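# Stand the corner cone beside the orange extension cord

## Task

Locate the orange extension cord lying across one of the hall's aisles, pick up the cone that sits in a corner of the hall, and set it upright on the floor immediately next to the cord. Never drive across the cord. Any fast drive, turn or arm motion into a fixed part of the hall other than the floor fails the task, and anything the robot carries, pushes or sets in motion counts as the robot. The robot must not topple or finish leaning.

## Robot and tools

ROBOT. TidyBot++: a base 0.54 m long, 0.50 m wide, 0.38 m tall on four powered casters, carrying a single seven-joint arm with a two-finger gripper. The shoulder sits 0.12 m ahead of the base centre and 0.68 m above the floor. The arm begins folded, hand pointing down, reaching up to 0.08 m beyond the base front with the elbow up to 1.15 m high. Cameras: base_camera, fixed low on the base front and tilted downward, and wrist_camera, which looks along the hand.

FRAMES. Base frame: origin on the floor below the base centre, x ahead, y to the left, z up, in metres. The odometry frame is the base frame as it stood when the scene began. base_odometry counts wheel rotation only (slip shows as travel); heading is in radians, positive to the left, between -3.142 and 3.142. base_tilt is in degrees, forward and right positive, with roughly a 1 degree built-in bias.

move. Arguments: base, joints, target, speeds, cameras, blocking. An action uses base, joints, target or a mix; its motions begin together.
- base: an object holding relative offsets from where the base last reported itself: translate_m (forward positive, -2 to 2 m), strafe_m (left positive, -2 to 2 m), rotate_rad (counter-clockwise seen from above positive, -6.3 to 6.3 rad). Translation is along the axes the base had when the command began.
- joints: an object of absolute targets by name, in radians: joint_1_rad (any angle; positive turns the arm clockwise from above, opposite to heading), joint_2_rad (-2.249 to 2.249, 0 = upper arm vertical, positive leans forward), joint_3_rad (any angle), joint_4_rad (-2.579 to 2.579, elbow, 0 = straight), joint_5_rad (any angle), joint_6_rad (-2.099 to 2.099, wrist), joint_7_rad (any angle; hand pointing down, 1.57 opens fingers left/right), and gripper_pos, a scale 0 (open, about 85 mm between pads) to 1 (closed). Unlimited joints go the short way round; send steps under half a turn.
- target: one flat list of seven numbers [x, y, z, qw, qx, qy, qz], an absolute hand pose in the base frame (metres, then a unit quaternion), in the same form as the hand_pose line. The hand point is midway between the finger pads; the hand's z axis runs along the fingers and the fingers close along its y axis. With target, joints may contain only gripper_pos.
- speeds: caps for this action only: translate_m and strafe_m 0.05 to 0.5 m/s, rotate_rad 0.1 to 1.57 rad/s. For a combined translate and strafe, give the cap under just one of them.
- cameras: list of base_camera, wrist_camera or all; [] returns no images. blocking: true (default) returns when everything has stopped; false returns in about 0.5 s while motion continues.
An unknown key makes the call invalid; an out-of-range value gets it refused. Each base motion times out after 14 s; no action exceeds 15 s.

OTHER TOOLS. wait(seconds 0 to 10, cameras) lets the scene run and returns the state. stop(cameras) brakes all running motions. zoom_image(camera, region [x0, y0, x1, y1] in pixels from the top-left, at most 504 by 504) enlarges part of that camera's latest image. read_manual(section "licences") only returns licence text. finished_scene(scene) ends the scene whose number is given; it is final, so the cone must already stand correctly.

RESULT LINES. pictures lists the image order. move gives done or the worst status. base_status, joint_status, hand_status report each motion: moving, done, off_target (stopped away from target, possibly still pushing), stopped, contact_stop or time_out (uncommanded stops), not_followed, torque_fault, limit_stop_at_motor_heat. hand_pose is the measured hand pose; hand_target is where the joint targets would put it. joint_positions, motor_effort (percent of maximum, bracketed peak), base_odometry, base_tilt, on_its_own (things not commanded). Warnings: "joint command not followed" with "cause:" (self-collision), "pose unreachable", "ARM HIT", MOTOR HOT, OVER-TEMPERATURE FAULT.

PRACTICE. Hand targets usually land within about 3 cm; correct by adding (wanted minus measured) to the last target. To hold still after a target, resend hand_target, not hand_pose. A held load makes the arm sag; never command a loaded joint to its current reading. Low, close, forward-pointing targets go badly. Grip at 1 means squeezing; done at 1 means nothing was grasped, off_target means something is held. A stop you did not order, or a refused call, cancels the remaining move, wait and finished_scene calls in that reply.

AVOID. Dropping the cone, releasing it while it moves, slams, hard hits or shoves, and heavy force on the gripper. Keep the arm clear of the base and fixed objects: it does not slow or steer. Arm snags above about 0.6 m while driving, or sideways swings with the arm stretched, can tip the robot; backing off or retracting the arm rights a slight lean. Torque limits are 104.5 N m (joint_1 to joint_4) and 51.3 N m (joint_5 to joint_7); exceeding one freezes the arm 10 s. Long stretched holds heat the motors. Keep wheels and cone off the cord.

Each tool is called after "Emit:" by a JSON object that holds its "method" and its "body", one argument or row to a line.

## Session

Emit:
{"method": "move", "body": {
  "joints": {"joint_6_rad": 0.45}
}}

Scene clock: 1.90 s.
move: done
base_odometry: x=+0.000 y=+0.000 heading=+0.000
base_tilt: forward=+0.0 right=-0.2
base_status: not commanded
joint_positions: joint_1_rad=+0.016 joint_2_rad=-0.361 joint_3_rad=+3.112 joint_4_rad=-2.553 joint_5_rad=+0.026 joint_6_rad=+0.386 joint_7_rad=+1.521 gripper_pos=+0.000
joint_status: all done
motor_effort: joint_1_rad=+0(1) joint_2_rad=-5(6) joint_3_rad=+0(1) joint_4_rad=+19(19) joint_5_rad=+0(1) joint_6_rad=+9(9) joint_7_rad=+0(1)
hand_pose: x=+0.5283 y=+0.0106 z=+0.8197 quat_wxyz=(-0.011, +0.785, +0.001, +0.619) (m; base frame)
hand_target: x=+0.5323 y=+0.0113 z=+0.8392 quat_wxyz=(-0.013, +0.765, +0.001, +0.644) (m; base frame)
hand_status: not commanded
pictures: base_camera, wrist_camera
Images, in order (width x height): base_camera 644x364, wrist_camera 644x476.

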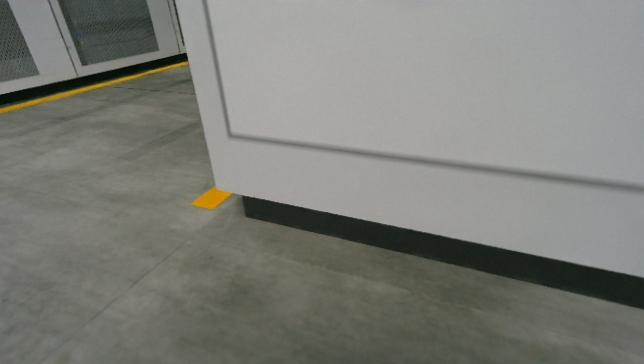

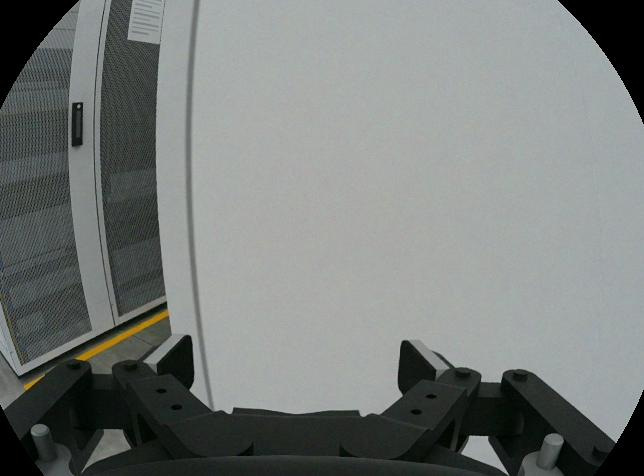

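Emit:
{"method": "move", "body": {
  "base": {"rotate_rad": 1.4},
  "joints": {"joint_2_rad": -0.9, "joint_4_rad": -2.4, "joint_6_rad": -0.12}
}}

Emit:
{"method": "move", "body": {
  "base": {"rotate_rad": 1.4}
}}

Emit:
{"method": "move", "body": {
  "base": {"rotate_rad": 1.4}
}}

Scene clock: 4.47 s.
move: done
base_odometry: x=+0.000 y=+0.000 heading=+1.399
base_tilt: forward=+0.0 right=-0.2
base_status: done
joint_positions: joint_1_rad=+0.016 joint_2_rad=-0.879 joint_3_rad=+3.112 joint_4_rad=-2.422 joint_5_rad=+0.026 joint_6_rad=-0.070 joint_7_rad=+1.521 gripper_pos=+0.000
joint_status: all done
motor_effort: joint_1_rad=+0(1) joint_2_rad=+7(8) joint_3_rad=+0(2) joint_4_rad=+22(23) joint_5_rad=+0(1) joint_6_rad=+9(9) joint_7_rad=+0(1)
hand_pose: x=+0.4200 y=+0.0077 z=+0.9454 quat_wxyz=(+0.000, +0.722, +0.000, +0.692) (m; base frame)
hand_target: x=+0.4137 y=+0.0073 z=+0.9499 quat_wxyz=(+0.000, +0.724, -0.001, +0.689) (m; base frame)
hand_status: not commanded
pictures: base_camera, wrist_camera
Images, in order (width x height): base_camera 644x364, wrist_camera 644x476.

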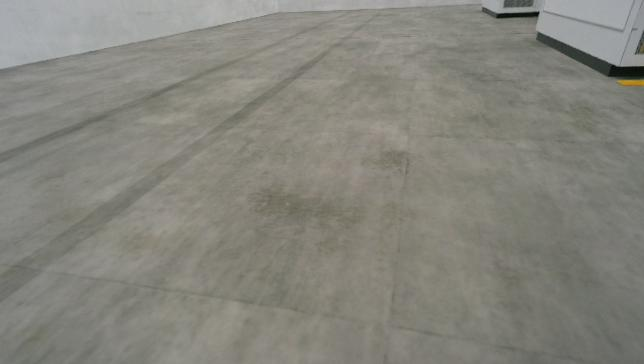

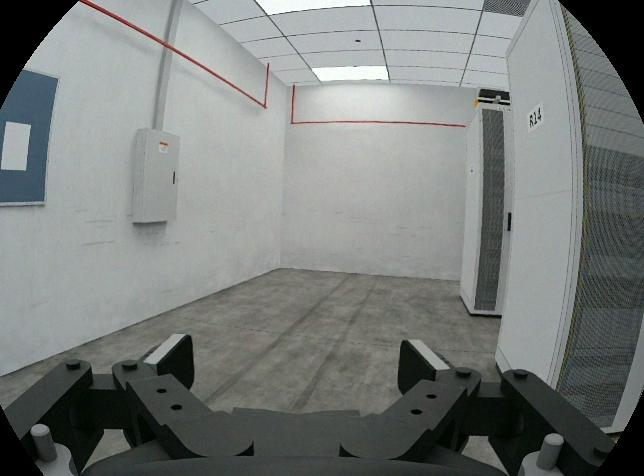

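Scene clock: 6.67 s.
move: done
base_odometry: x=+0.000 y=+0.000 heading=+2.799
base_tilt: forward=+0.0 right=-0.2
base_status: done
joint_positions: joint_1_rad=+0.016 joint_2_rad=-0.879 joint_3_rad=+3.112 joint_4_rad=-2.422 joint_5_rad=+0.026 joint_6_rad=-0.071 joint_7_rad=+1.521 gripper_pos=+0.000
joint_status: not commanded
motor_effort: joint_1_rad=+0(1) joint_2_rad=+6(7) joint_3_rad=+0(2) joint_4_rad=+22(23) joint_5_rad=+0(0) joint_6_rad=+9(10) joint_7_rad=+0(2)
hand_pose: x=+0.4200 y=+0.0077 z=+0.9453 quat_wxyz=(+0.000, +0.722, +0.000, +0.692) (m; base frame)
hand_target: x=+0.4137 y=+0.0073 z=+0.9499 quat_wxyz=(+0.000, +0.724, -0.001, +0.689) (m; base frame)
hand_status: not commanded
pictures: base_camera, wrist_camera
Images, in order (width x height): base_camera 644x364, wrist_camera 644x476.

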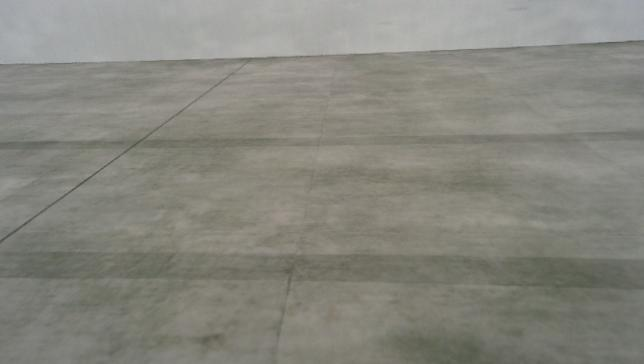

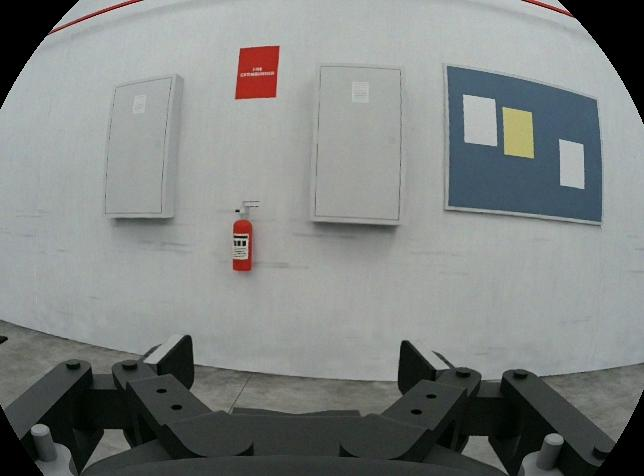

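Scene clock: 8.87 s.
move: done
base_odometry: x=+0.000 y=+0.000 heading=-2.085
base_tilt: forward=+0.0 right=-0.2
base_status: done
joint_positions: joint_1_rad=+0.016 joint_2_rad=-0.879 joint_3_rad=+3.112 joint_4_rad=-2.421 joint_5_rad=+0.026 joint_6_rad=-0.072 joint_7_rad=+1.521 gripper_pos=+0.000
joint_status: not commanded
motor_effort: joint_1_rad=+0(2) joint_2_rad=+6(7) joint_3_rad=+0(2) joint_4_rad=+22(22) joint_5_rad=+0(0) joint_6_rad=+9(9) joint_7_rad=+0(1)
hand_pose: x=+0.4200 y=+0.0077 z=+0.9453 quat_wxyz=(+0.000, +0.722, +0.000, +0.692) (m; base frame)
hand_target: x=+0.4137 y=+0.0073 z=+0.9499 quat_wxyz=(+0.000, +0.724, -0.001, +0.689) (m; base frame)
hand_status: not commanded
pictures: base_camera, wrist_camera
Images, in order (width x height): base_camera 644x364, wrist_camera 644x476.

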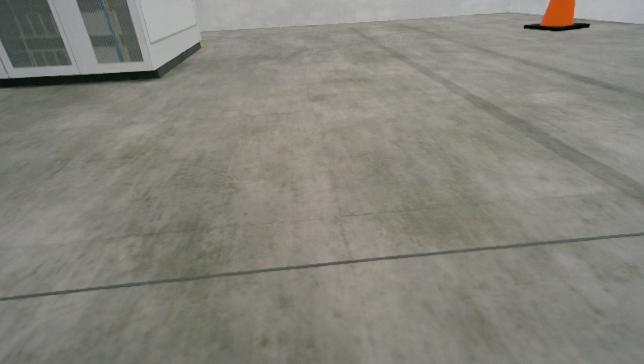

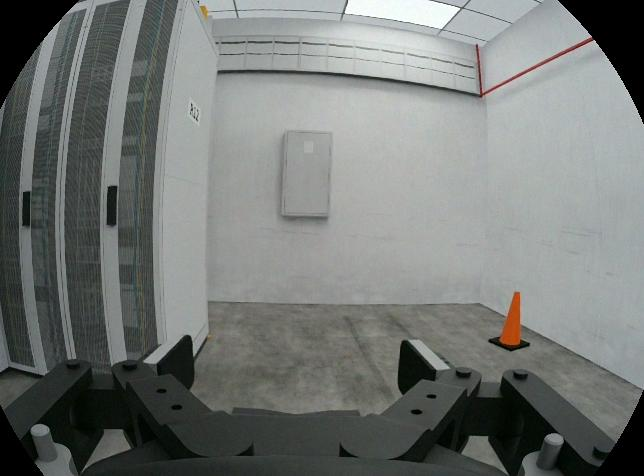

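Emit:
{"method": "zoom_image", "body": {
  "camera": "base_camera",
  "region": [484, 0, 644, 90]
}}

Emit:
{"method": "zoom_image", "body": {
  "camera": "wrist_camera",
  "region": [440, 260, 600, 380]
}}

Scaled by 3.150.

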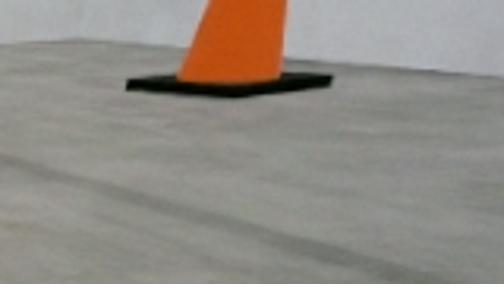

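Scaled by 3.150.

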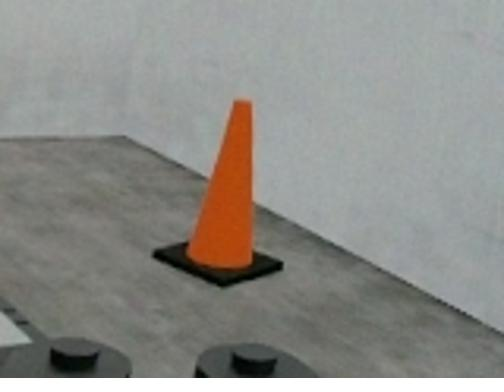

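Emit:
{"method": "move", "body": {
  "base": {"translate_m": 1.5, "strafe_m": -0.82, "rotate_rad": -0.5},
  "joints": {"joint_1_rad": 0.0, "joint_2_rad": -0.385, "joint_4_rad": -2.557, "joint_6_rad": 0.0, "joint_7_rad": 1.62, "joint_5_rad": 0.0, "joint_3_rad": 3.142}
}}

Scene clock: 13.87 s.
move: done
base_odometry: x=-1.452 y=-0.903 heading=-2.585
base_tilt: forward=+0.0 right=-0.2
base_status: done
joint_positions: joint_1_rad=+0.015 joint_2_rad=-0.400 joint_3_rad=+3.122 joint_4_rad=-2.546 joint_5_rad=+0.026 joint_6_rad=-0.059 joint_7_rad=+1.552 gripper_pos=+0.000
joint_status: all done
motor_effort: joint_1_rad=+1(2) joint_2_rad=-4(10) joint_3_rad=+1(3) joint_4_rad=+18(23) joint_5_rad=+0(1) joint_6_rad=+7(9) joint_7_rad=+0(2)
hand_pose: x=+0.4697 y=+0.0023 z=+0.7142 quat_wxyz=(+0.005, +0.892, +0.006, +0.452) (m; base frame)
hand_target: x=+0.4769 y=+0.0012 z=+0.7179 quat_wxyz=(+0.011, +0.884, +0.022, +0.466) (m; base frame)
hand_status: not commanded
pictures: base_camera, wrist_camera
Images, in order (width x height): base_camera 644x364, wrist_camera 644x476.

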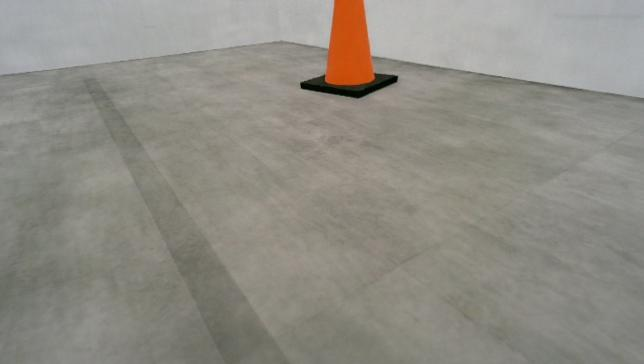

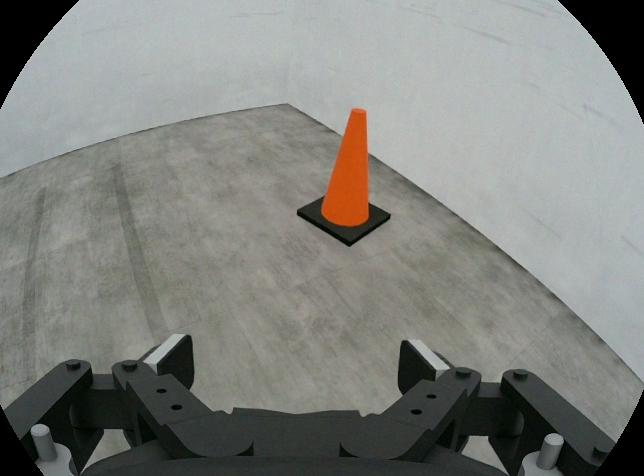

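Emit:
{"method": "move", "body": {
  "base": {"translate_m": 1.0, "strafe_m": -0.12},
  "joints": {"joint_1_rad": 0.03, "joint_2_rad": 0.560, "joint_4_rad": -1.447, "joint_6_rad": -1.198, "joint_7_rad": 1.616}
}}

Scene clock: 17.70 s.
move: done
base_odometry: x=-2.364 y=-1.329 heading=-2.585
base_tilt: forward=+0.0 right=-0.2
base_status: done
joint_positions: joint_1_rad=+0.015 joint_2_rad=+0.547 joint_3_rad=+3.122 joint_4_rad=-1.462 joint_5_rad=+0.026 joint_6_rad=-1.141 joint_7_rad=+1.552 gripper_pos=+0.000
joint_status: all done
motor_effort: joint_1_rad=+0(2) joint_2_rad=-34(37) joint_3_rad=-1(2) joint_4_rad=+15(20) joint_5_rad=+0(0) joint_6_rad=+0(8) joint_7_rad=+0(2)
hand_pose: x=+0.6194 y=-0.0041 z=+0.5966 quat_wxyz=(+0.007, +1.000, -0.003, -0.005) (m; base frame)
hand_target: x=+0.6075 y=-0.0135 z=+0.5948 quat_wxyz=(-0.001, +0.999, +0.007, -0.032) (m; base frame)
hand_status: not commanded
pictures: base_camera, wrist_camera
Images, in order (width x height): base_camera 644x364, wrist_camera 644x476.

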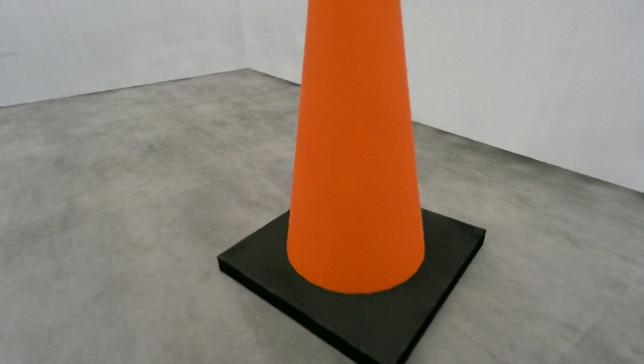

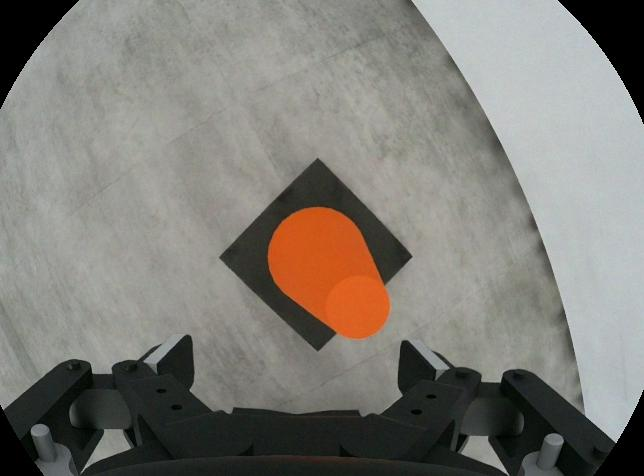

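Emit:
{"method": "move", "body": {
  "joints": {"joint_1_rad": 0.105},
  "cameras": []
}}

Emit:
{"method": "move", "body": {
  "joints": {"joint_2_rad": 0.772, "joint_4_rad": -1.612, "joint_6_rad": -0.708},
  "cameras": ["wrist_camera"]
}}

Scene clock: 19.07 s.
move: done
base_odometry: x=-2.364 y=-1.329 heading=-2.585
base_tilt: forward=+0.0 right=-0.2
base_status: not commanded
joint_positions: joint_1_rad=+0.100 joint_2_rad=+0.547 joint_3_rad=+3.130 joint_4_rad=-1.462 joint_5_rad=+0.026 joint_6_rad=-1.142 joint_7_rad=+1.552 gripper_pos=+0.000
joint_status: all done
motor_effort: joint_1_rad=+0(3) joint_2_rad=-34(35) joint_3_rad=-1(4) joint_4_rad=+15(15) joint_5_rad=+0(1) joint_6_rad=+0(1) joint_7_rad=+0(1)
hand_pose: x=+0.6169 y=-0.0503 z=+0.5965 quat_wxyz=(+0.009, +0.999, -0.049, -0.005) (m; base frame)
hand_target: x=+0.6051 y=-0.0501 z=+0.5948 quat_wxyz=(-0.002, +0.999, -0.030, -0.032) (m; base frame)
hand_status: not commanded
pictures: none
No camera images: "cameras" was empty.

Scene clock: 20.63 s.
move: done
base_odometry: x=-2.364 y=-1.329 heading=-2.585
base_tilt: forward=+0.0 right=-0.2
base_status: not commanded
joint_positions: joint_1_rad=+0.100 joint_2_rad=+0.771 joint_3_rad=+3.130 joint_4_rad=-1.604 joint_5_rad=+0.026 joint_6_rad=-0.767 joint_7_rad=+1.552 gripper_pos=+0.000
joint_status: all done
motor_effort: joint_1_rad=+1(1) joint_2_rad=-37(42) joint_3_rad=-1(2) joint_4_rad=+11(15) joint_5_rad=+0(0) joint_6_rad=+1(2) joint_7_rad=+0(1)
hand_pose: x=+0.6275 y=-0.0489 z=+0.4457 quat_wxyz=(+0.005, +0.999, -0.046, -0.001) (m; base frame)
hand_target: x=+0.6412 y=-0.0539 z=+0.4440 quat_wxyz=(+0.002, +0.999, -0.030, +0.025) (m; base frame)
hand_status: not commanded
pictures: wrist_camera
Images, in order (width x height): wrist_camera 644x476.

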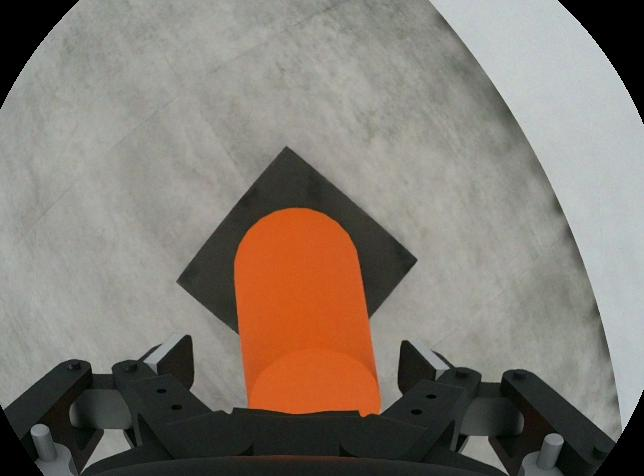

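Emit:
{"method": "move", "body": {
  "joints": {"gripper_pos": 0.8},
  "cameras": []
}}

Emit:
{"method": "move", "body": {
  "joints": {"joint_2_rad": 0.30, "joint_4_rad": -1.05, "joint_6_rad": -1.70}
}}

Scene clock: 21.73 s.
move: off_target
base_odometry: x=-2.364 y=-1.329 heading=-2.585
base_tilt: forward=+0.0 right=-0.2
base_status: not commanded
joint_positions: joint_1_rad=+0.105 joint_2_rad=+0.765 joint_3_rad=+3.140 joint_4_rad=-1.606 joint_5_rad=+0.024 joint_6_rad=-0.762 joint_7_rad=+1.552 gripper_pos=+0.493
joint_status: gripper_pos off_target (ended at +0.493, target +0.800)
motor_effort: joint_1_rad=+0(5) joint_2_rad=-37(42) joint_3_rad=-2(7) joint_4_rad=+12(13) joint_5_rad=-1(4) joint_6_rad=+0(2) joint_7_rad=+0(1)
hand_pose: x=+0.6288 y=-0.0563 z=+0.4484 quat_wxyz=(+0.008, +0.999, -0.053, +0.004) (m; base frame)
hand_target: x=+0.6412 y=-0.0539 z=+0.4440 quat_wxyz=(+0.002, +0.999, -0.030, +0.025) (m; base frame)
hand_status: not commanded
pictures: none
No camera images: "cameras" was empty.

Scene clock: 23.83 s.
move: off_target
base_odometry: x=-2.364 y=-1.329 heading=-2.585
base_tilt: forward=+0.0 right=-0.2
base_status: not commanded
joint_positions: joint_1_rad=+0.105 joint_2_rad=+0.355 joint_3_rad=+3.140 joint_4_rad=-1.099 joint_5_rad=+0.024 joint_6_rad=-1.657 joint_7_rad=+1.552 gripper_pos=+0.494
joint_status: joint_2_rad off_target (ended at +0.355, target +0.300); joint_4_rad off_target (ended at -1.099, target -1.050); the others done
motor_effort: joint_1_rad=+0(2) joint_2_rad=-39(56) joint_3_rad=+0(4) joint_4_rad=+23(26) joint_5_rad=+1(2) joint_6_rad=-1(3) joint_7_rad=+0(1)
hand_pose: x=+0.5837 y=-0.0546 z=+0.8019 quat_wxyz=(+0.012, +0.998, -0.063, +0.015) (m; base frame)
hand_target: x=+0.5761 y=-0.0470 z=+0.8426 quat_wxyz=(+0.004, +0.998, -0.030, +0.046) (m; base frame)
hand_status: not commanded
pictures: base_camera, wrist_camera
Images, in order (width x height): base_camera 644x364, wrist_camera 644x476.

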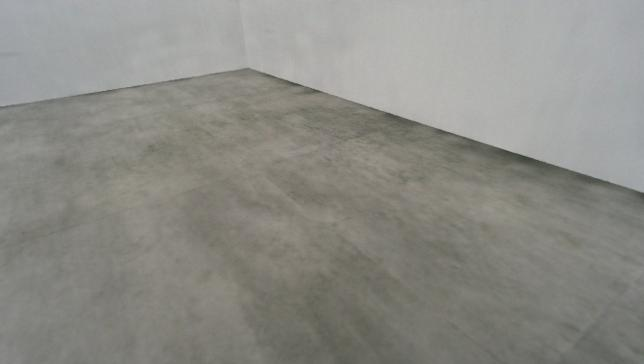

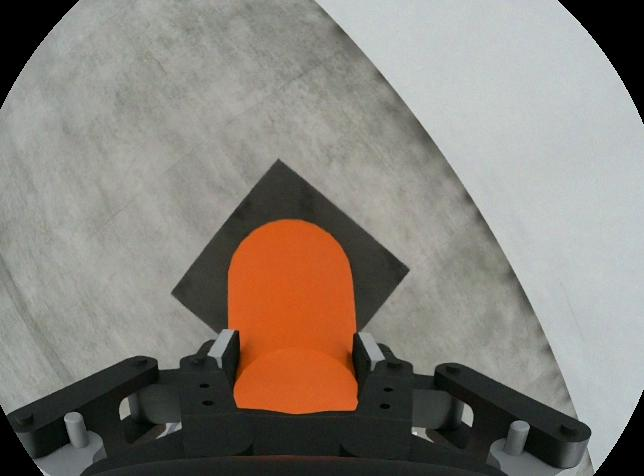

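Emit:
{"method": "move", "body": {
  "cameras": ["base_camera","wrist_camera"]
}}

Scene clock: 24.83 s.
base_odometry: x=-2.364 y=-1.329 heading=-2.585
base_tilt: forward=+0.0 right=-0.2
base_status: not commanded
joint_positions: joint_1_rad=+0.105 joint_2_rad=+0.355 joint_3_rad=+3.140 joint_4_rad=-1.099 joint_5_rad=+0.024 joint_6_rad=-1.663 joint_7_rad=+1.552 gripper_pos=+0.494
joint_status: joint_2_rad off_target (ended at +0.355, target +0.300); joint_4_rad off_target (ended at -1.099, target -1.050); the others done
motor_effort: joint_1_rad=+0(2) joint_2_rad=-39(56) joint_3_rad=-1(4) joint_4_rad=+23(26) joint_5_rad=+0(2) joint_6_rad=-1(3) joint_7_rad=+0(1)
hand_pose: x=+0.5818 y=-0.0544 z=+0.8021 quat_wxyz=(+0.012, +0.998, -0.063, +0.012) (m; base frame)
hand_target: x=+0.5761 y=-0.0470 z=+0.8426 quat_wxyz=(+0.004, +0.998, -0.030, +0.046) (m; base frame)
hand_status: not commanded
pictures: base_camera, wrist_camera
Images, in order (width x height): base_camera 644x364, wrist_camera 644x476.

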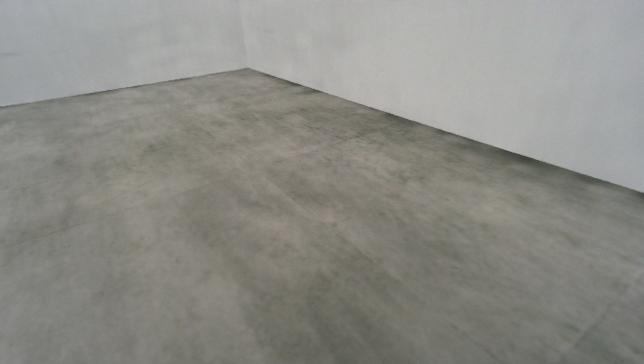

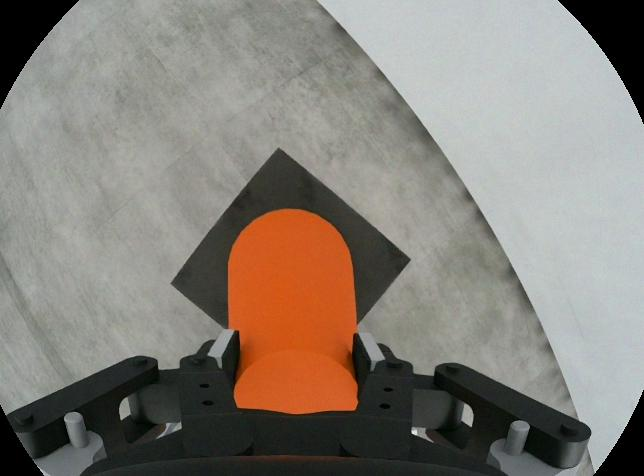

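Emit:
{"method": "move", "body": {
  "base": {"rotate_rad": 0.95},
  "speeds": {"rotate_rad": 0.7},
  "cameras": ["base_camera"]
}}

Emit:
{"method": "move", "body": {
  "base": {"rotate_rad": 0.75},
  "speeds": {"rotate_rad": 0.7},
  "cameras": ["base_camera"]
}}

Emit:
{"method": "move", "body": {
  "base": {"rotate_rad": 0.8},
  "speeds": {"rotate_rad": 0.7},
  "cameras": ["base_camera"]
}}

Scene clock: 28.93 s.
move: done
base_odometry: x=-2.364 y=-1.329 heading=-1.636
base_tilt: forward=+0.0 right=-0.2
base_status: done
joint_positions: joint_1_rad=+0.102 joint_2_rad=+0.355 joint_3_rad=+3.140 joint_4_rad=-1.099 joint_5_rad=+0.021 joint_6_rad=-1.664 joint_7_rad=+1.552 gripper_pos=+0.494
joint_status: not commanded
motor_effort: joint_1_rad=+0(6) joint_2_rad=-39(40) joint_3_rad=-1(5) joint_4_rad=+23(24) joint_5_rad=+0(5) joint_6_rad=+0(2) joint_7_rad=+0(1)
hand_pose: x=+0.5821 y=-0.0521 z=+0.8021 quat_wxyz=(+0.011, +0.998, -0.061, +0.012) (m; base frame)
hand_target: x=+0.5761 y=-0.0470 z=+0.8426 quat_wxyz=(+0.004, +0.998, -0.030, +0.046) (m; base frame)
hand_status: not commanded
pictures: base_camera
Images, in order (width x height): base_camera 644x364.

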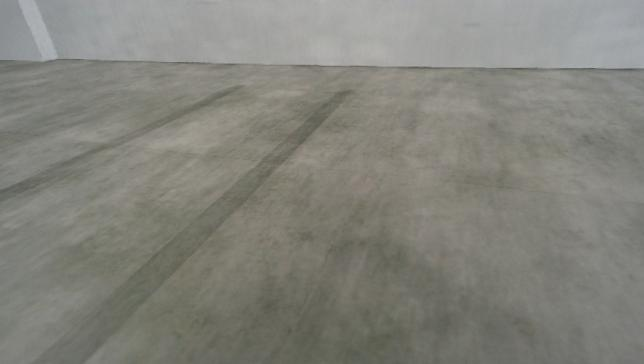

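Scene clock: 30.93 s.
move: done
base_odometry: x=-2.364 y=-1.329 heading=-0.886
base_tilt: forward=+0.0 right=-0.1
base_status: done
joint_positions: joint_1_rad=+0.102 joint_2_rad=+0.355 joint_3_rad=+3.142 joint_4_rad=-1.099 joint_5_rad=+0.020 joint_6_rad=-1.664 joint_7_rad=+1.552 gripper_pos=+0.494
joint_status: not commanded
motor_effort: joint_1_rad=+0(5) joint_2_rad=-39(40) joint_3_rad=-1(5) joint_4_rad=+24(24) joint_5_rad=+1(4) joint_6_rad=+0(1) joint_7_rad=+0(1)
hand_pose: x=+0.5821 y=-0.0522 z=+0.8020 quat_wxyz=(+0.010, +0.998, -0.062, +0.012) (m; base frame)
hand_target: x=+0.5761 y=-0.0470 z=+0.8426 quat_wxyz=(+0.004, +0.998, -0.030, +0.046) (m; base frame)
hand_status: not commanded
pictures: base_camera
Images, in order (width x height): base_camera 644x364.

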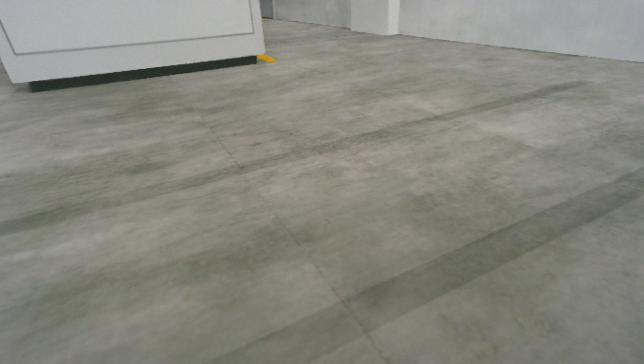

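Scene clock: 33.03 s.
move: done
base_odometry: x=-2.364 y=-1.329 heading=-0.087
base_tilt: forward=+0.0 right=-0.2
base_status: done
joint_positions: joint_1_rad=+0.102 joint_2_rad=+0.355 joint_3_rad=+3.142 joint_4_rad=-1.099 joint_5_rad=+0.020 joint_6_rad=-1.664 joint_7_rad=+1.552 gripper_pos=+0.494
joint_status: not commanded
motor_effort: joint_1_rad=+0(6) joint_2_rad=-39(41) joint_3_rad=-1(5) joint_4_rad=+24(24) joint_5_rad=+0(5) joint_6_rad=+0(2) joint_7_rad=+0(1)
hand_pose: x=+0.5821 y=-0.0525 z=+0.8020 quat_wxyz=(+0.010, +0.998, -0.062, +0.012) (m; base frame)
hand_target: x=+0.5761 y=-0.0470 z=+0.8426 quat_wxyz=(+0.004, +0.998, -0.030, +0.046) (m; base frame)
hand_status: not commanded
pictures: base_camera
Images, in order (width x height): base_camera 644x364.

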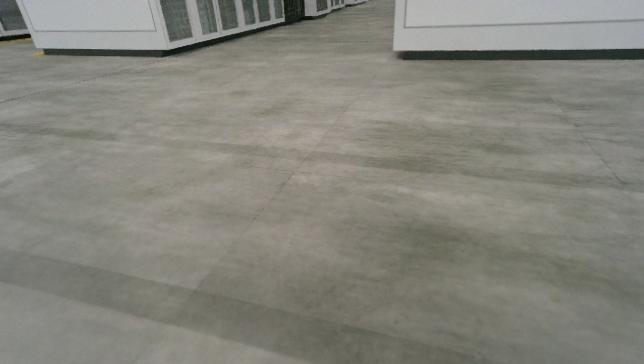

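Emit:
{"method": "zoom_image", "body": {
  "camera": "base_camera",
  "region": [0, 0, 420, 100]
}}

Emit:
{"method": "move", "body": {
  "base": {"rotate_rad": -0.45},
  "speeds": {"rotate_rad": 0.7},
  "cameras": ["base_camera"]
}}

Emit:
{"method": "zoom_image", "body": {
  "camera": "base_camera",
  "region": [200, 0, 640, 100]
}}

Scaled by 1.200.

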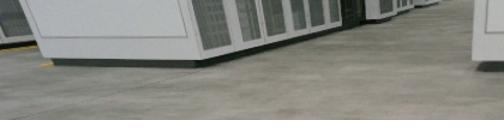

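Scene clock: 34.73 s.
move: done
base_odometry: x=-2.364 y=-1.329 heading=-0.535
base_tilt: forward=+0.0 right=-0.2
base_status: done
joint_positions: joint_1_rad=+0.108 joint_2_rad=+0.355 joint_3_rad=+3.143 joint_4_rad=-1.099 joint_5_rad=+0.019 joint_6_rad=-1.664 joint_7_rad=+1.552 gripper_pos=+0.494
joint_status: not commanded
motor_effort: joint_1_rad=+0(6) joint_2_rad=-39(40) joint_3_rad=-1(5) joint_4_rad=+23(24) joint_5_rad=+0(4) joint_6_rad=+0(2) joint_7_rad=+1(1)
hand_pose: x=+0.5818 y=-0.0550 z=+0.8020 quat_wxyz=(+0.010, +0.998, -0.065, +0.012) (m; base frame)
hand_target: x=+0.5761 y=-0.0470 z=+0.8426 quat_wxyz=(+0.004, +0.998, -0.030, +0.046) (m; base frame)
hand_status: not commanded
pictures: base_camera
Images, in order (width x height): base_camera 644x364.

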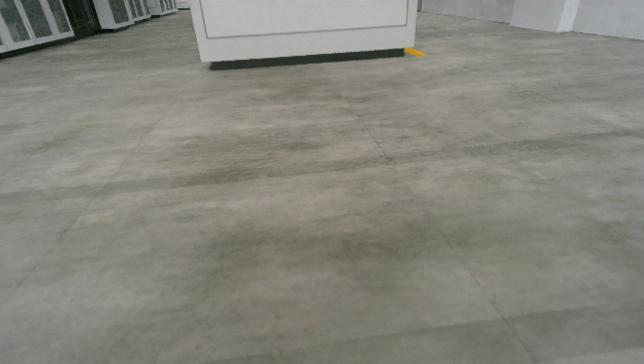

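Scaled by 1.145.

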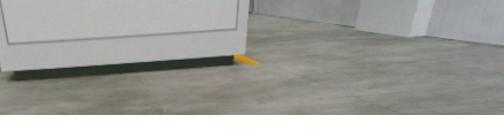

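Emit:
{"method": "zoom_image", "body": {
  "camera": "base_camera",
  "region": [400, 0, 620, 60]
}}

Emit:
{"method": "zoom_image", "body": {
  "camera": "base_camera",
  "region": [0, 0, 220, 60]
}}

Emit:
{"method": "move", "body": {
  "base": {"strafe_m": 1.3},
  "cameras": ["base_camera"]
}}

Emit:
{"method": "zoom_image", "body": {
  "camera": "base_camera",
  "region": [200, 0, 440, 80]
}}

Scaled by 2.291.

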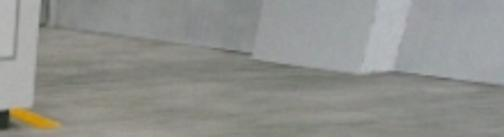

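Scaled by 2.291.

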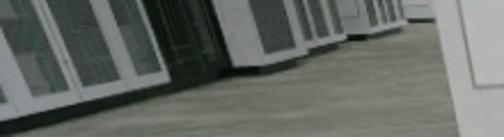

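Scene clock: 38.97 s.
move: done
base_odometry: x=-1.701 y=-0.211 heading=-0.536
base_tilt: forward=+0.0 right=-0.2
base_status: done
joint_positions: joint_1_rad=+0.102 joint_2_rad=+0.355 joint_3_rad=+3.143 joint_4_rad=-1.099 joint_5_rad=+0.019 joint_6_rad=-1.664 joint_7_rad=+1.552 gripper_pos=+0.494
joint_status: not commanded
motor_effort: joint_1_rad=+0(4) joint_2_rad=-39(41) joint_3_rad=+0(4) joint_4_rad=+24(24) joint_5_rad=+0(3) joint_6_rad=+0(1) joint_7_rad=+0(1)
hand_pose: x=+0.5821 y=-0.0525 z=+0.8020 quat_wxyz=(+0.010, +0.998, -0.062, +0.012) (m; base frame)
hand_target: x=+0.5761 y=-0.0470 z=+0.8426 quat_wxyz=(+0.004, +0.998, -0.030, +0.046) (m; base frame)
hand_status: not commanded
pictures: base_camera
Images, in order (width x height): base_camera 644x364.

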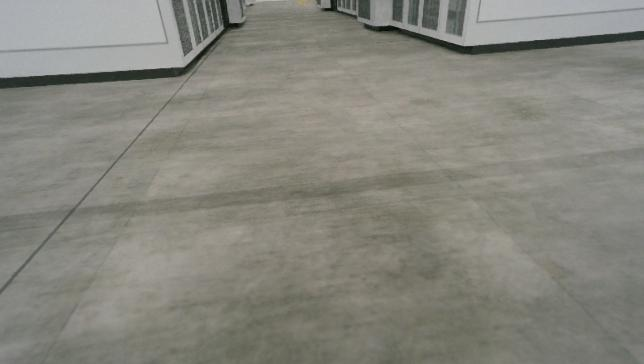

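Scaled by 2.100.

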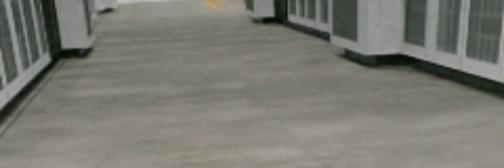

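Emit:
{"method": "zoom_image", "body": {
  "camera": "base_camera",
  "region": [240, 0, 340, 24]
}}

Scaled by 5.040.

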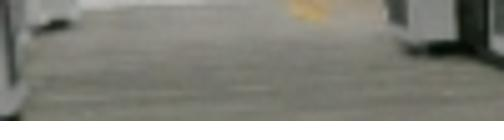

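Emit:
{"method": "move", "body": {
  "base": {"rotate_rad": 1.1, "strafe_m": 0.0},
  "speeds": {"rotate_rad": 0.8},
  "cameras": ["base_camera"]
}}

Emit:
{"method": "zoom_image", "body": {
  "camera": "base_camera",
  "region": [0, 0, 644, 120]
}}

Emit:
{"method": "move", "body": {
  "base": {"rotate_rad": 0.5},
  "speeds": {"rotate_rad": 0.8},
  "cameras": ["base_camera"]
}}

Emit:
{"method": "zoom_image", "body": {
  "camera": "base_camera",
  "region": [200, 0, 440, 60]
}}

Scene clock: 41.70 s.
move: done
base_odometry: x=-1.701 y=-0.211 heading=+0.563
base_tilt: forward=+0.0 right=-0.2
base_status: done
joint_positions: joint_1_rad=+0.100 joint_2_rad=+0.355 joint_3_rad=+3.141 joint_4_rad=-1.099 joint_5_rad=+0.018 joint_6_rad=-1.664 joint_7_rad=+1.552 gripper_pos=+0.494
joint_status: not commanded
motor_effort: joint_1_rad=+0(6) joint_2_rad=-39(41) joint_3_rad=-1(5) joint_4_rad=+23(24) joint_5_rad=+0(4) joint_6_rad=+0(2) joint_7_rad=-1(1)
hand_pose: x=+0.5822 y=-0.0507 z=+0.8020 quat_wxyz=(+0.009, +0.998, -0.060, +0.012) (m; base frame)
hand_target: x=+0.5761 y=-0.0470 z=+0.8426 quat_wxyz=(+0.004, +0.998, -0.030, +0.046) (m; base frame)
hand_status: not commanded
pictures: base_camera
Images, in order (width x height): base_camera 644x364.

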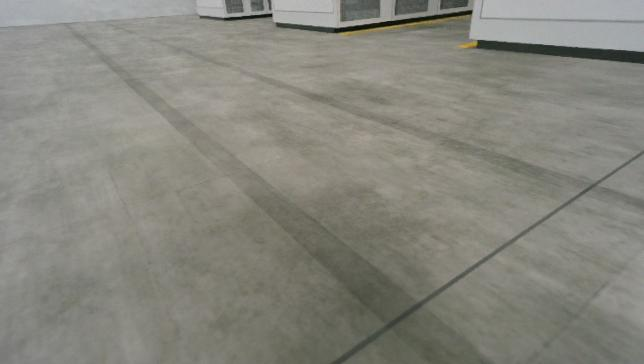

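Region (0, 0, 644, 120) is 644x120 pixels. A region can be at most 504 by 504 pixels.

Scene clock: 43.33 s.
move: done
base_odometry: x=-1.701 y=-0.211 heading=+1.063
base_tilt: forward=+0.0 right=-0.2
base_status: done
joint_positions: joint_1_rad=+0.099 joint_2_rad=+0.355 joint_3_rad=+3.138 joint_4_rad=-1.099 joint_5_rad=+0.014 joint_6_rad=-1.664 joint_7_rad=+1.552 gripper_pos=+0.494
joint_status: not commanded
motor_effort: joint_1_rad=+0(6) joint_2_rad=-39(40) joint_3_rad=-1(5) joint_4_rad=+23(25) joint_5_rad=+0(5) joint_6_rad=-1(2) joint_7_rad=+0(1)
hand_pose: x=+0.5825 y=-0.0477 z=+0.8020 quat_wxyz=(+0.007, +0.998, -0.058, +0.012) (m; base frame)
hand_target: x=+0.5761 y=-0.0470 z=+0.8426 quat_wxyz=(+0.004, +0.998, -0.030, +0.046) (m; base frame)
hand_status: not commanded
pictures: base_camera
Images, in order (width x height): base_camera 644x364.

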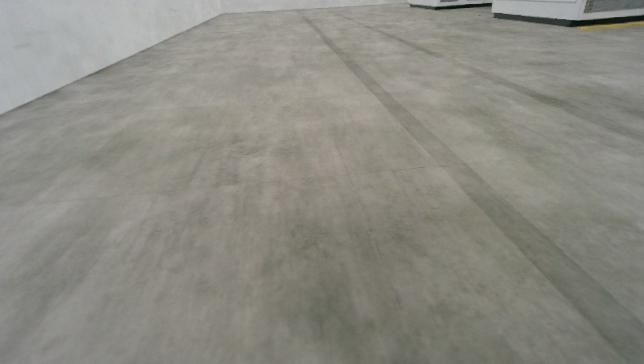

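Scaled by 2.100.

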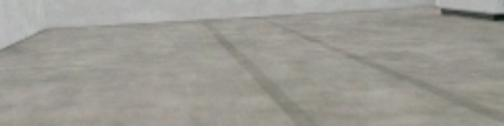

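Emit:
{"method": "move", "body": {
  "base": {"translate_m": 2.0, "rotate_rad": -1.58},
  "speeds": {"rotate_rad": 0.8},
  "cameras": ["base_camera"]
}}

Emit:
{"method": "zoom_image", "body": {
  "camera": "base_camera",
  "region": [100, 0, 600, 120]
}}

Emit:
{"method": "move", "body": {
  "base": {"strafe_m": 0.7},
  "cameras": ["base_camera"]
}}

Emit:
{"method": "zoom_image", "body": {
  "camera": "base_camera",
  "region": [200, 0, 440, 60]
}}

Scene clock: 49.07 s.
move: done
base_odometry: x=-0.728 y=+1.536 heading=-0.518
base_tilt: forward=+0.0 right=-0.2
base_status: done
joint_positions: joint_1_rad=+0.104 joint_2_rad=+0.354 joint_3_rad=+3.142 joint_4_rad=-1.099 joint_5_rad=+0.014 joint_6_rad=-1.664 joint_7_rad=+1.552 gripper_pos=+0.494
joint_status: not commanded
motor_effort: joint_1_rad=+1(5) joint_2_rad=-39(43) joint_3_rad=-1(5) joint_4_rad=+24(25) joint_5_rad=+0(5) joint_6_rad=+0(2) joint_7_rad=-1(2)
hand_pose: x=+0.5820 y=-0.0511 z=+0.8025 quat_wxyz=(+0.007, +0.998, -0.062, +0.012) (m; base frame)
hand_target: x=+0.5761 y=-0.0470 z=+0.8426 quat_wxyz=(+0.004, +0.998, -0.030, +0.046) (m; base frame)
hand_status: not commanded
pictures: base_camera
Images, in order (width x height): base_camera 644x364.

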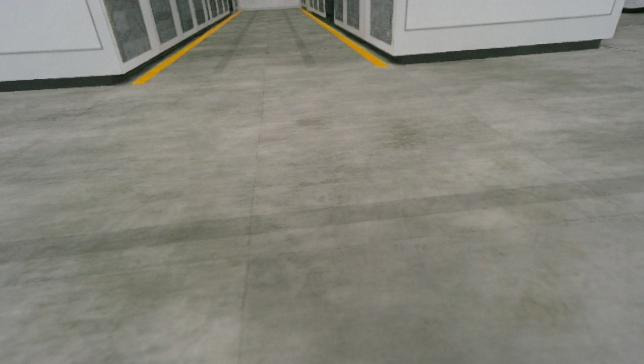

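Scaled by 1.008.

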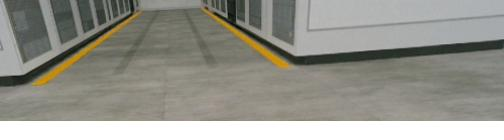

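Scene clock: 51.67 s.
move: done
base_odometry: x=-0.381 y=+2.145 heading=-0.518
base_tilt: forward=+0.0 right=-0.2
base_status: done
joint_positions: joint_1_rad=+0.104 joint_2_rad=+0.354 joint_3_rad=+3.142 joint_4_rad=-1.099 joint_5_rad=+0.014 joint_6_rad=-1.664 joint_7_rad=+1.552 gripper_pos=+0.494
joint_status: not commanded
motor_effort: joint_1_rad=+1(4) joint_2_rad=-39(40) joint_3_rad=-1(4) joint_4_rad=+24(24) joint_5_rad=+0(3) joint_6_rad=+0(1) joint_7_rad=+0(1)
hand_pose: x=+0.5820 y=-0.0514 z=+0.8025 quat_wxyz=(+0.007, +0.998, -0.062, +0.012) (m; base frame)
hand_target: x=+0.5761 y=-0.0470 z=+0.8426 quat_wxyz=(+0.004, +0.998, -0.030, +0.046) (m; base frame)
hand_status: not commanded
pictures: base_camera
Images, in order (width x height): base_camera 644x364.

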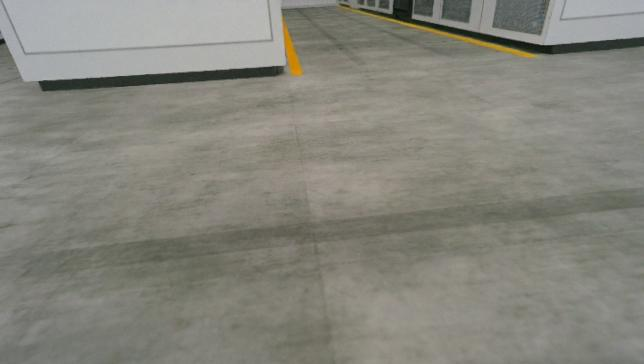

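Scaled by 2.100.

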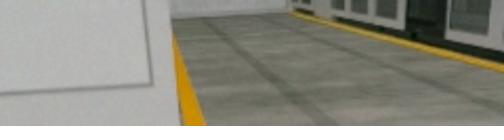

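Emit:
{"method": "move", "body": {
  "base": {"strafe_m": 1.6},
  "cameras": ["base_camera"]
}}

Emit:
{"method": "zoom_image", "body": {
  "camera": "base_camera",
  "region": [200, 0, 440, 60]
}}

Scene clock: 56.00 s.
move: done
base_odometry: x=+0.411 y=+3.535 heading=-0.519
base_tilt: forward=+0.0 right=-0.2
base_status: done
joint_positions: joint_1_rad=+0.103 joint_2_rad=+0.354 joint_3_rad=+3.142 joint_4_rad=-1.099 joint_5_rad=+0.014 joint_6_rad=-1.664 joint_7_rad=+1.552 gripper_pos=+0.494
joint_status: not commanded
motor_effort: joint_1_rad=+0(4) joint_2_rad=-39(40) joint_3_rad=-1(3) joint_4_rad=+24(24) joint_5_rad=+0(3) joint_6_rad=+0(1) joint_7_rad=+0(1)
hand_pose: x=+0.5820 y=-0.0508 z=+0.8025 quat_wxyz=(+0.007, +0.998, -0.062, +0.012) (m; base frame)
hand_target: x=+0.5761 y=-0.0470 z=+0.8426 quat_wxyz=(+0.004, +0.998, -0.030, +0.046) (m; base frame)
hand_status: not commanded
pictures: base_camera
Images, in order (width x height): base_camera 644x364.

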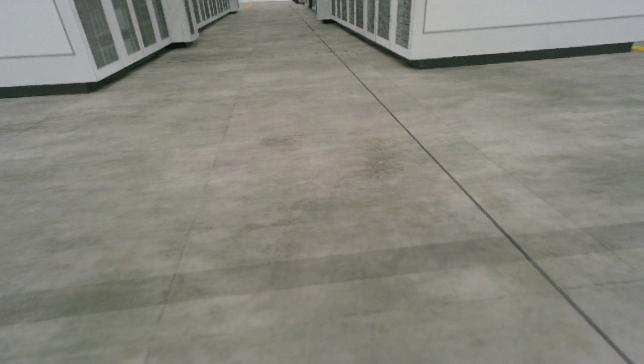

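Scaled by 2.100.

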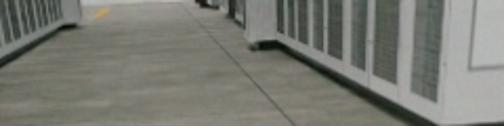

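Emit:
{"method": "move", "body": {
  "base": {"strafe_m": 1.3},
  "cameras": ["base_camera"]
}}

Emit:
{"method": "zoom_image", "body": {
  "camera": "base_camera",
  "region": [100, 0, 340, 60]
}}

Scene clock: 59.80 s.
move: done
base_odometry: x=+1.056 y=+4.664 heading=-0.520
base_tilt: forward=+0.0 right=-0.2
base_status: done
joint_positions: joint_1_rad=+0.102 joint_2_rad=+0.354 joint_3_rad=+3.142 joint_4_rad=-1.099 joint_5_rad=+0.014 joint_6_rad=-1.664 joint_7_rad=+1.552 gripper_pos=+0.494
joint_status: not commanded
motor_effort: joint_1_rad=+0(4) joint_2_rad=-39(40) joint_3_rad=-1(4) joint_4_rad=+24(24) joint_5_rad=+0(3) joint_6_rad=+0(1) joint_7_rad=+0(1)
hand_pose: x=+0.5820 y=-0.0508 z=+0.8025 quat_wxyz=(+0.007, +0.998, -0.062, +0.012) (m; base frame)
hand_target: x=+0.5761 y=-0.0470 z=+0.8426 quat_wxyz=(+0.004, +0.998, -0.030, +0.046) (m; base frame)
hand_status: not commanded
pictures: base_camera
Images, in order (width x height): base_camera 644x364.

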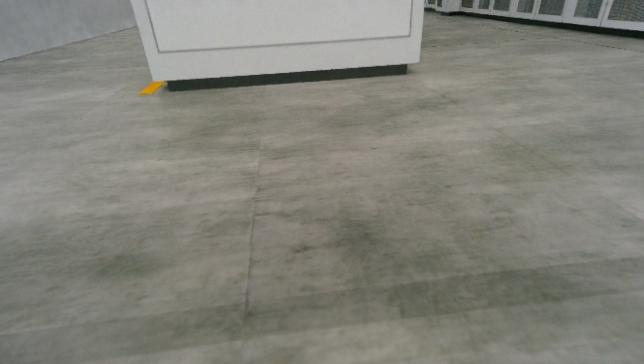

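Scaled by 2.100.

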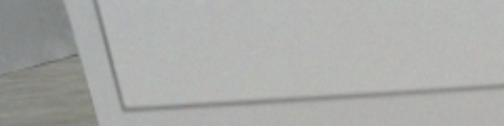

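Emit:
{"method": "move", "body": {
  "base": {"strafe_m": 0.8},
  "cameras": ["base_camera"]
}}

Emit:
{"method": "zoom_image", "body": {
  "camera": "base_camera",
  "region": [140, 0, 380, 60]
}}

Scene clock: 62.73 s.
move: done
base_odometry: x=+1.453 y=+5.358 heading=-0.520
base_tilt: forward=+0.0 right=-0.2
base_status: done
joint_positions: joint_1_rad=+0.102 joint_2_rad=+0.354 joint_3_rad=+3.142 joint_4_rad=-1.099 joint_5_rad=+0.014 joint_6_rad=-1.664 joint_7_rad=+1.552 gripper_pos=+0.494
joint_status: not commanded
motor_effort: joint_1_rad=+0(4) joint_2_rad=-39(40) joint_3_rad=-1(4) joint_4_rad=+24(24) joint_5_rad=+0(3) joint_6_rad=+0(1) joint_7_rad=+0(1)
hand_pose: x=+0.5821 y=-0.0506 z=+0.8025 quat_wxyz=(+0.007, +0.998, -0.062, +0.012) (m; base frame)
hand_target: x=+0.5761 y=-0.0470 z=+0.8426 quat_wxyz=(+0.004, +0.998, -0.030, +0.046) (m; base frame)
hand_status: not commanded
pictures: base_camera
Images, in order (width x height): base_camera 644x364.

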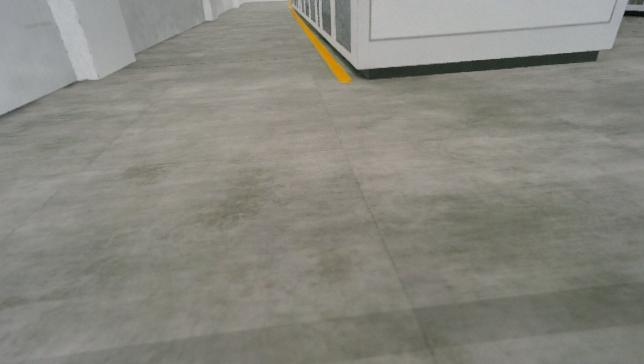

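Scaled by 2.100.

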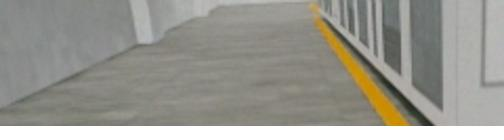

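Emit:
{"method": "move", "body": {
  "base": {"rotate_rad": 0.115, "strafe_m": 0.2},
  "cameras": ["base_camera"]
}}

Scene clock: 65.63 s.
move: done
base_odometry: x=+1.553 y=+5.532 heading=-0.404
base_tilt: forward=+0.0 right=-0.2
base_status: done
joint_positions: joint_1_rad=+0.101 joint_2_rad=+0.354 joint_3_rad=+3.143 joint_4_rad=-1.099 joint_5_rad=+0.008 joint_6_rad=-1.664 joint_7_rad=+1.552 gripper_pos=+0.494
joint_status: not commanded
motor_effort: joint_1_rad=+1(7) joint_2_rad=-39(41) joint_3_rad=-1(7) joint_4_rad=+24(24) joint_5_rad=+0(6) joint_6_rad=+0(1) joint_7_rad=+0(1)
hand_pose: x=+0.5822 y=-0.0488 z=+0.8025 quat_wxyz=(+0.005, +0.998, -0.061, +0.013) (m; base frame)
hand_target: x=+0.5761 y=-0.0470 z=+0.8426 quat_wxyz=(+0.004, +0.998, -0.030, +0.046) (m; base frame)
hand_status: not commanded
pictures: base_camera
Images, in order (width x height): base_camera 644x364.

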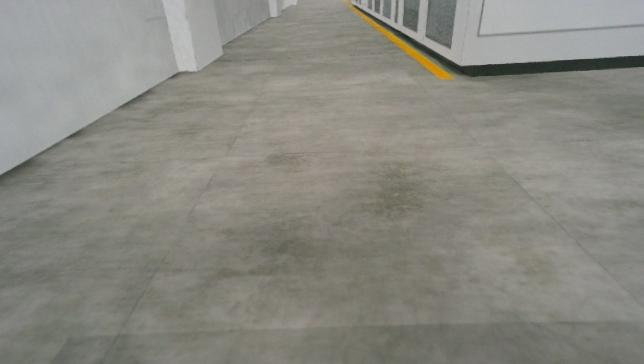

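Emit:
{"method": "move", "body": {
  "base": {"translate_m": 2.0},
  "cameras": ["base_camera"]
}}

Emit:
{"method": "zoom_image", "body": {
  "camera": "base_camera",
  "region": [200, 0, 440, 60]
}}

Scene clock: 71.67 s.
move: done
base_odometry: x=+3.391 y=+4.745 heading=-0.404
base_tilt: forward=+0.0 right=-0.2
base_status: done
joint_positions: joint_1_rad=+0.101 joint_2_rad=+0.354 joint_3_rad=+3.143 joint_4_rad=-1.098 joint_5_rad=+0.008 joint_6_rad=-1.666 joint_7_rad=+1.552 gripper_pos=+0.494
joint_status: not commanded
motor_effort: joint_1_rad=+0(1) joint_2_rad=-39(42) joint_3_rad=+0(2) joint_4_rad=+24(25) joint_5_rad=+0(1) joint_6_rad=+0(2) joint_7_rad=+1(1)
hand_pose: x=+0.5818 y=-0.0488 z=+0.8026 quat_wxyz=(+0.005, +0.998, -0.061, +0.012) (m; base frame)
hand_target: x=+0.5761 y=-0.0470 z=+0.8426 quat_wxyz=(+0.004, +0.998, -0.030, +0.046) (m; base frame)
hand_status: not commanded
pictures: base_camera
Images, in order (width x height): base_camera 644x364.

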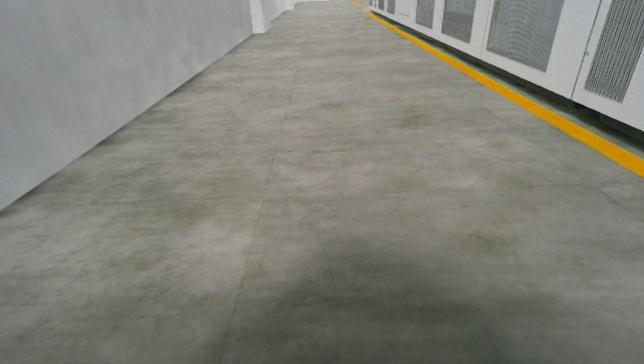

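Scaled by 2.100.

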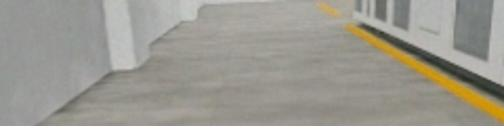

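Emit:
{"method": "move", "body": {
  "base": {"translate_m": 2.0, "strafe_m": -0.12},
  "cameras": ["base_camera"]
}}

Emit:
{"method": "zoom_image", "body": {
  "camera": "base_camera",
  "region": [200, 0, 440, 60]
}}

Scene clock: 76.77 s.
move: done
base_odometry: x=+5.183 y=+3.849 heading=-0.404
base_tilt: forward=+0.0 right=-0.2
base_status: done
joint_positions: joint_1_rad=+0.101 joint_2_rad=+0.354 joint_3_rad=+3.143 joint_4_rad=-1.098 joint_5_rad=+0.008 joint_6_rad=-1.666 joint_7_rad=+1.552 gripper_pos=+0.494
joint_status: not commanded
motor_effort: joint_1_rad=+1(2) joint_2_rad=-39(42) joint_3_rad=-2(2) joint_4_rad=+24(25) joint_5_rad=+0(1) joint_6_rad=+0(3) joint_7_rad=+0(1)
hand_pose: x=+0.5820 y=-0.0488 z=+0.8027 quat_wxyz=(+0.005, +0.998, -0.061, +0.012) (m; base frame)
hand_target: x=+0.5761 y=-0.0470 z=+0.8426 quat_wxyz=(+0.004, +0.998, -0.030, +0.046) (m; base frame)
hand_status: not commanded
pictures: base_camera
Images, in order (width x height): base_camera 644x364.

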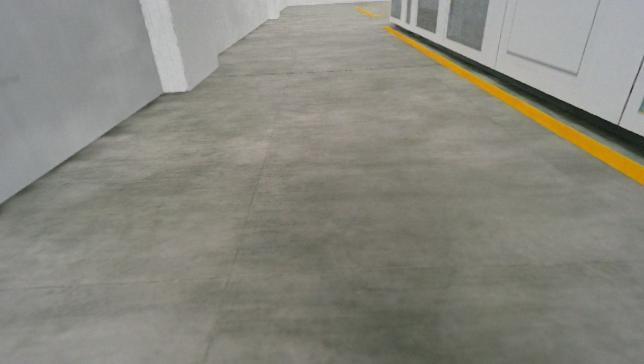

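Scaled by 2.100.

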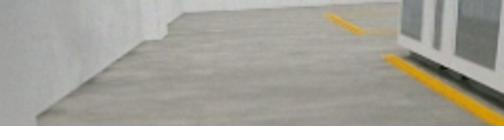

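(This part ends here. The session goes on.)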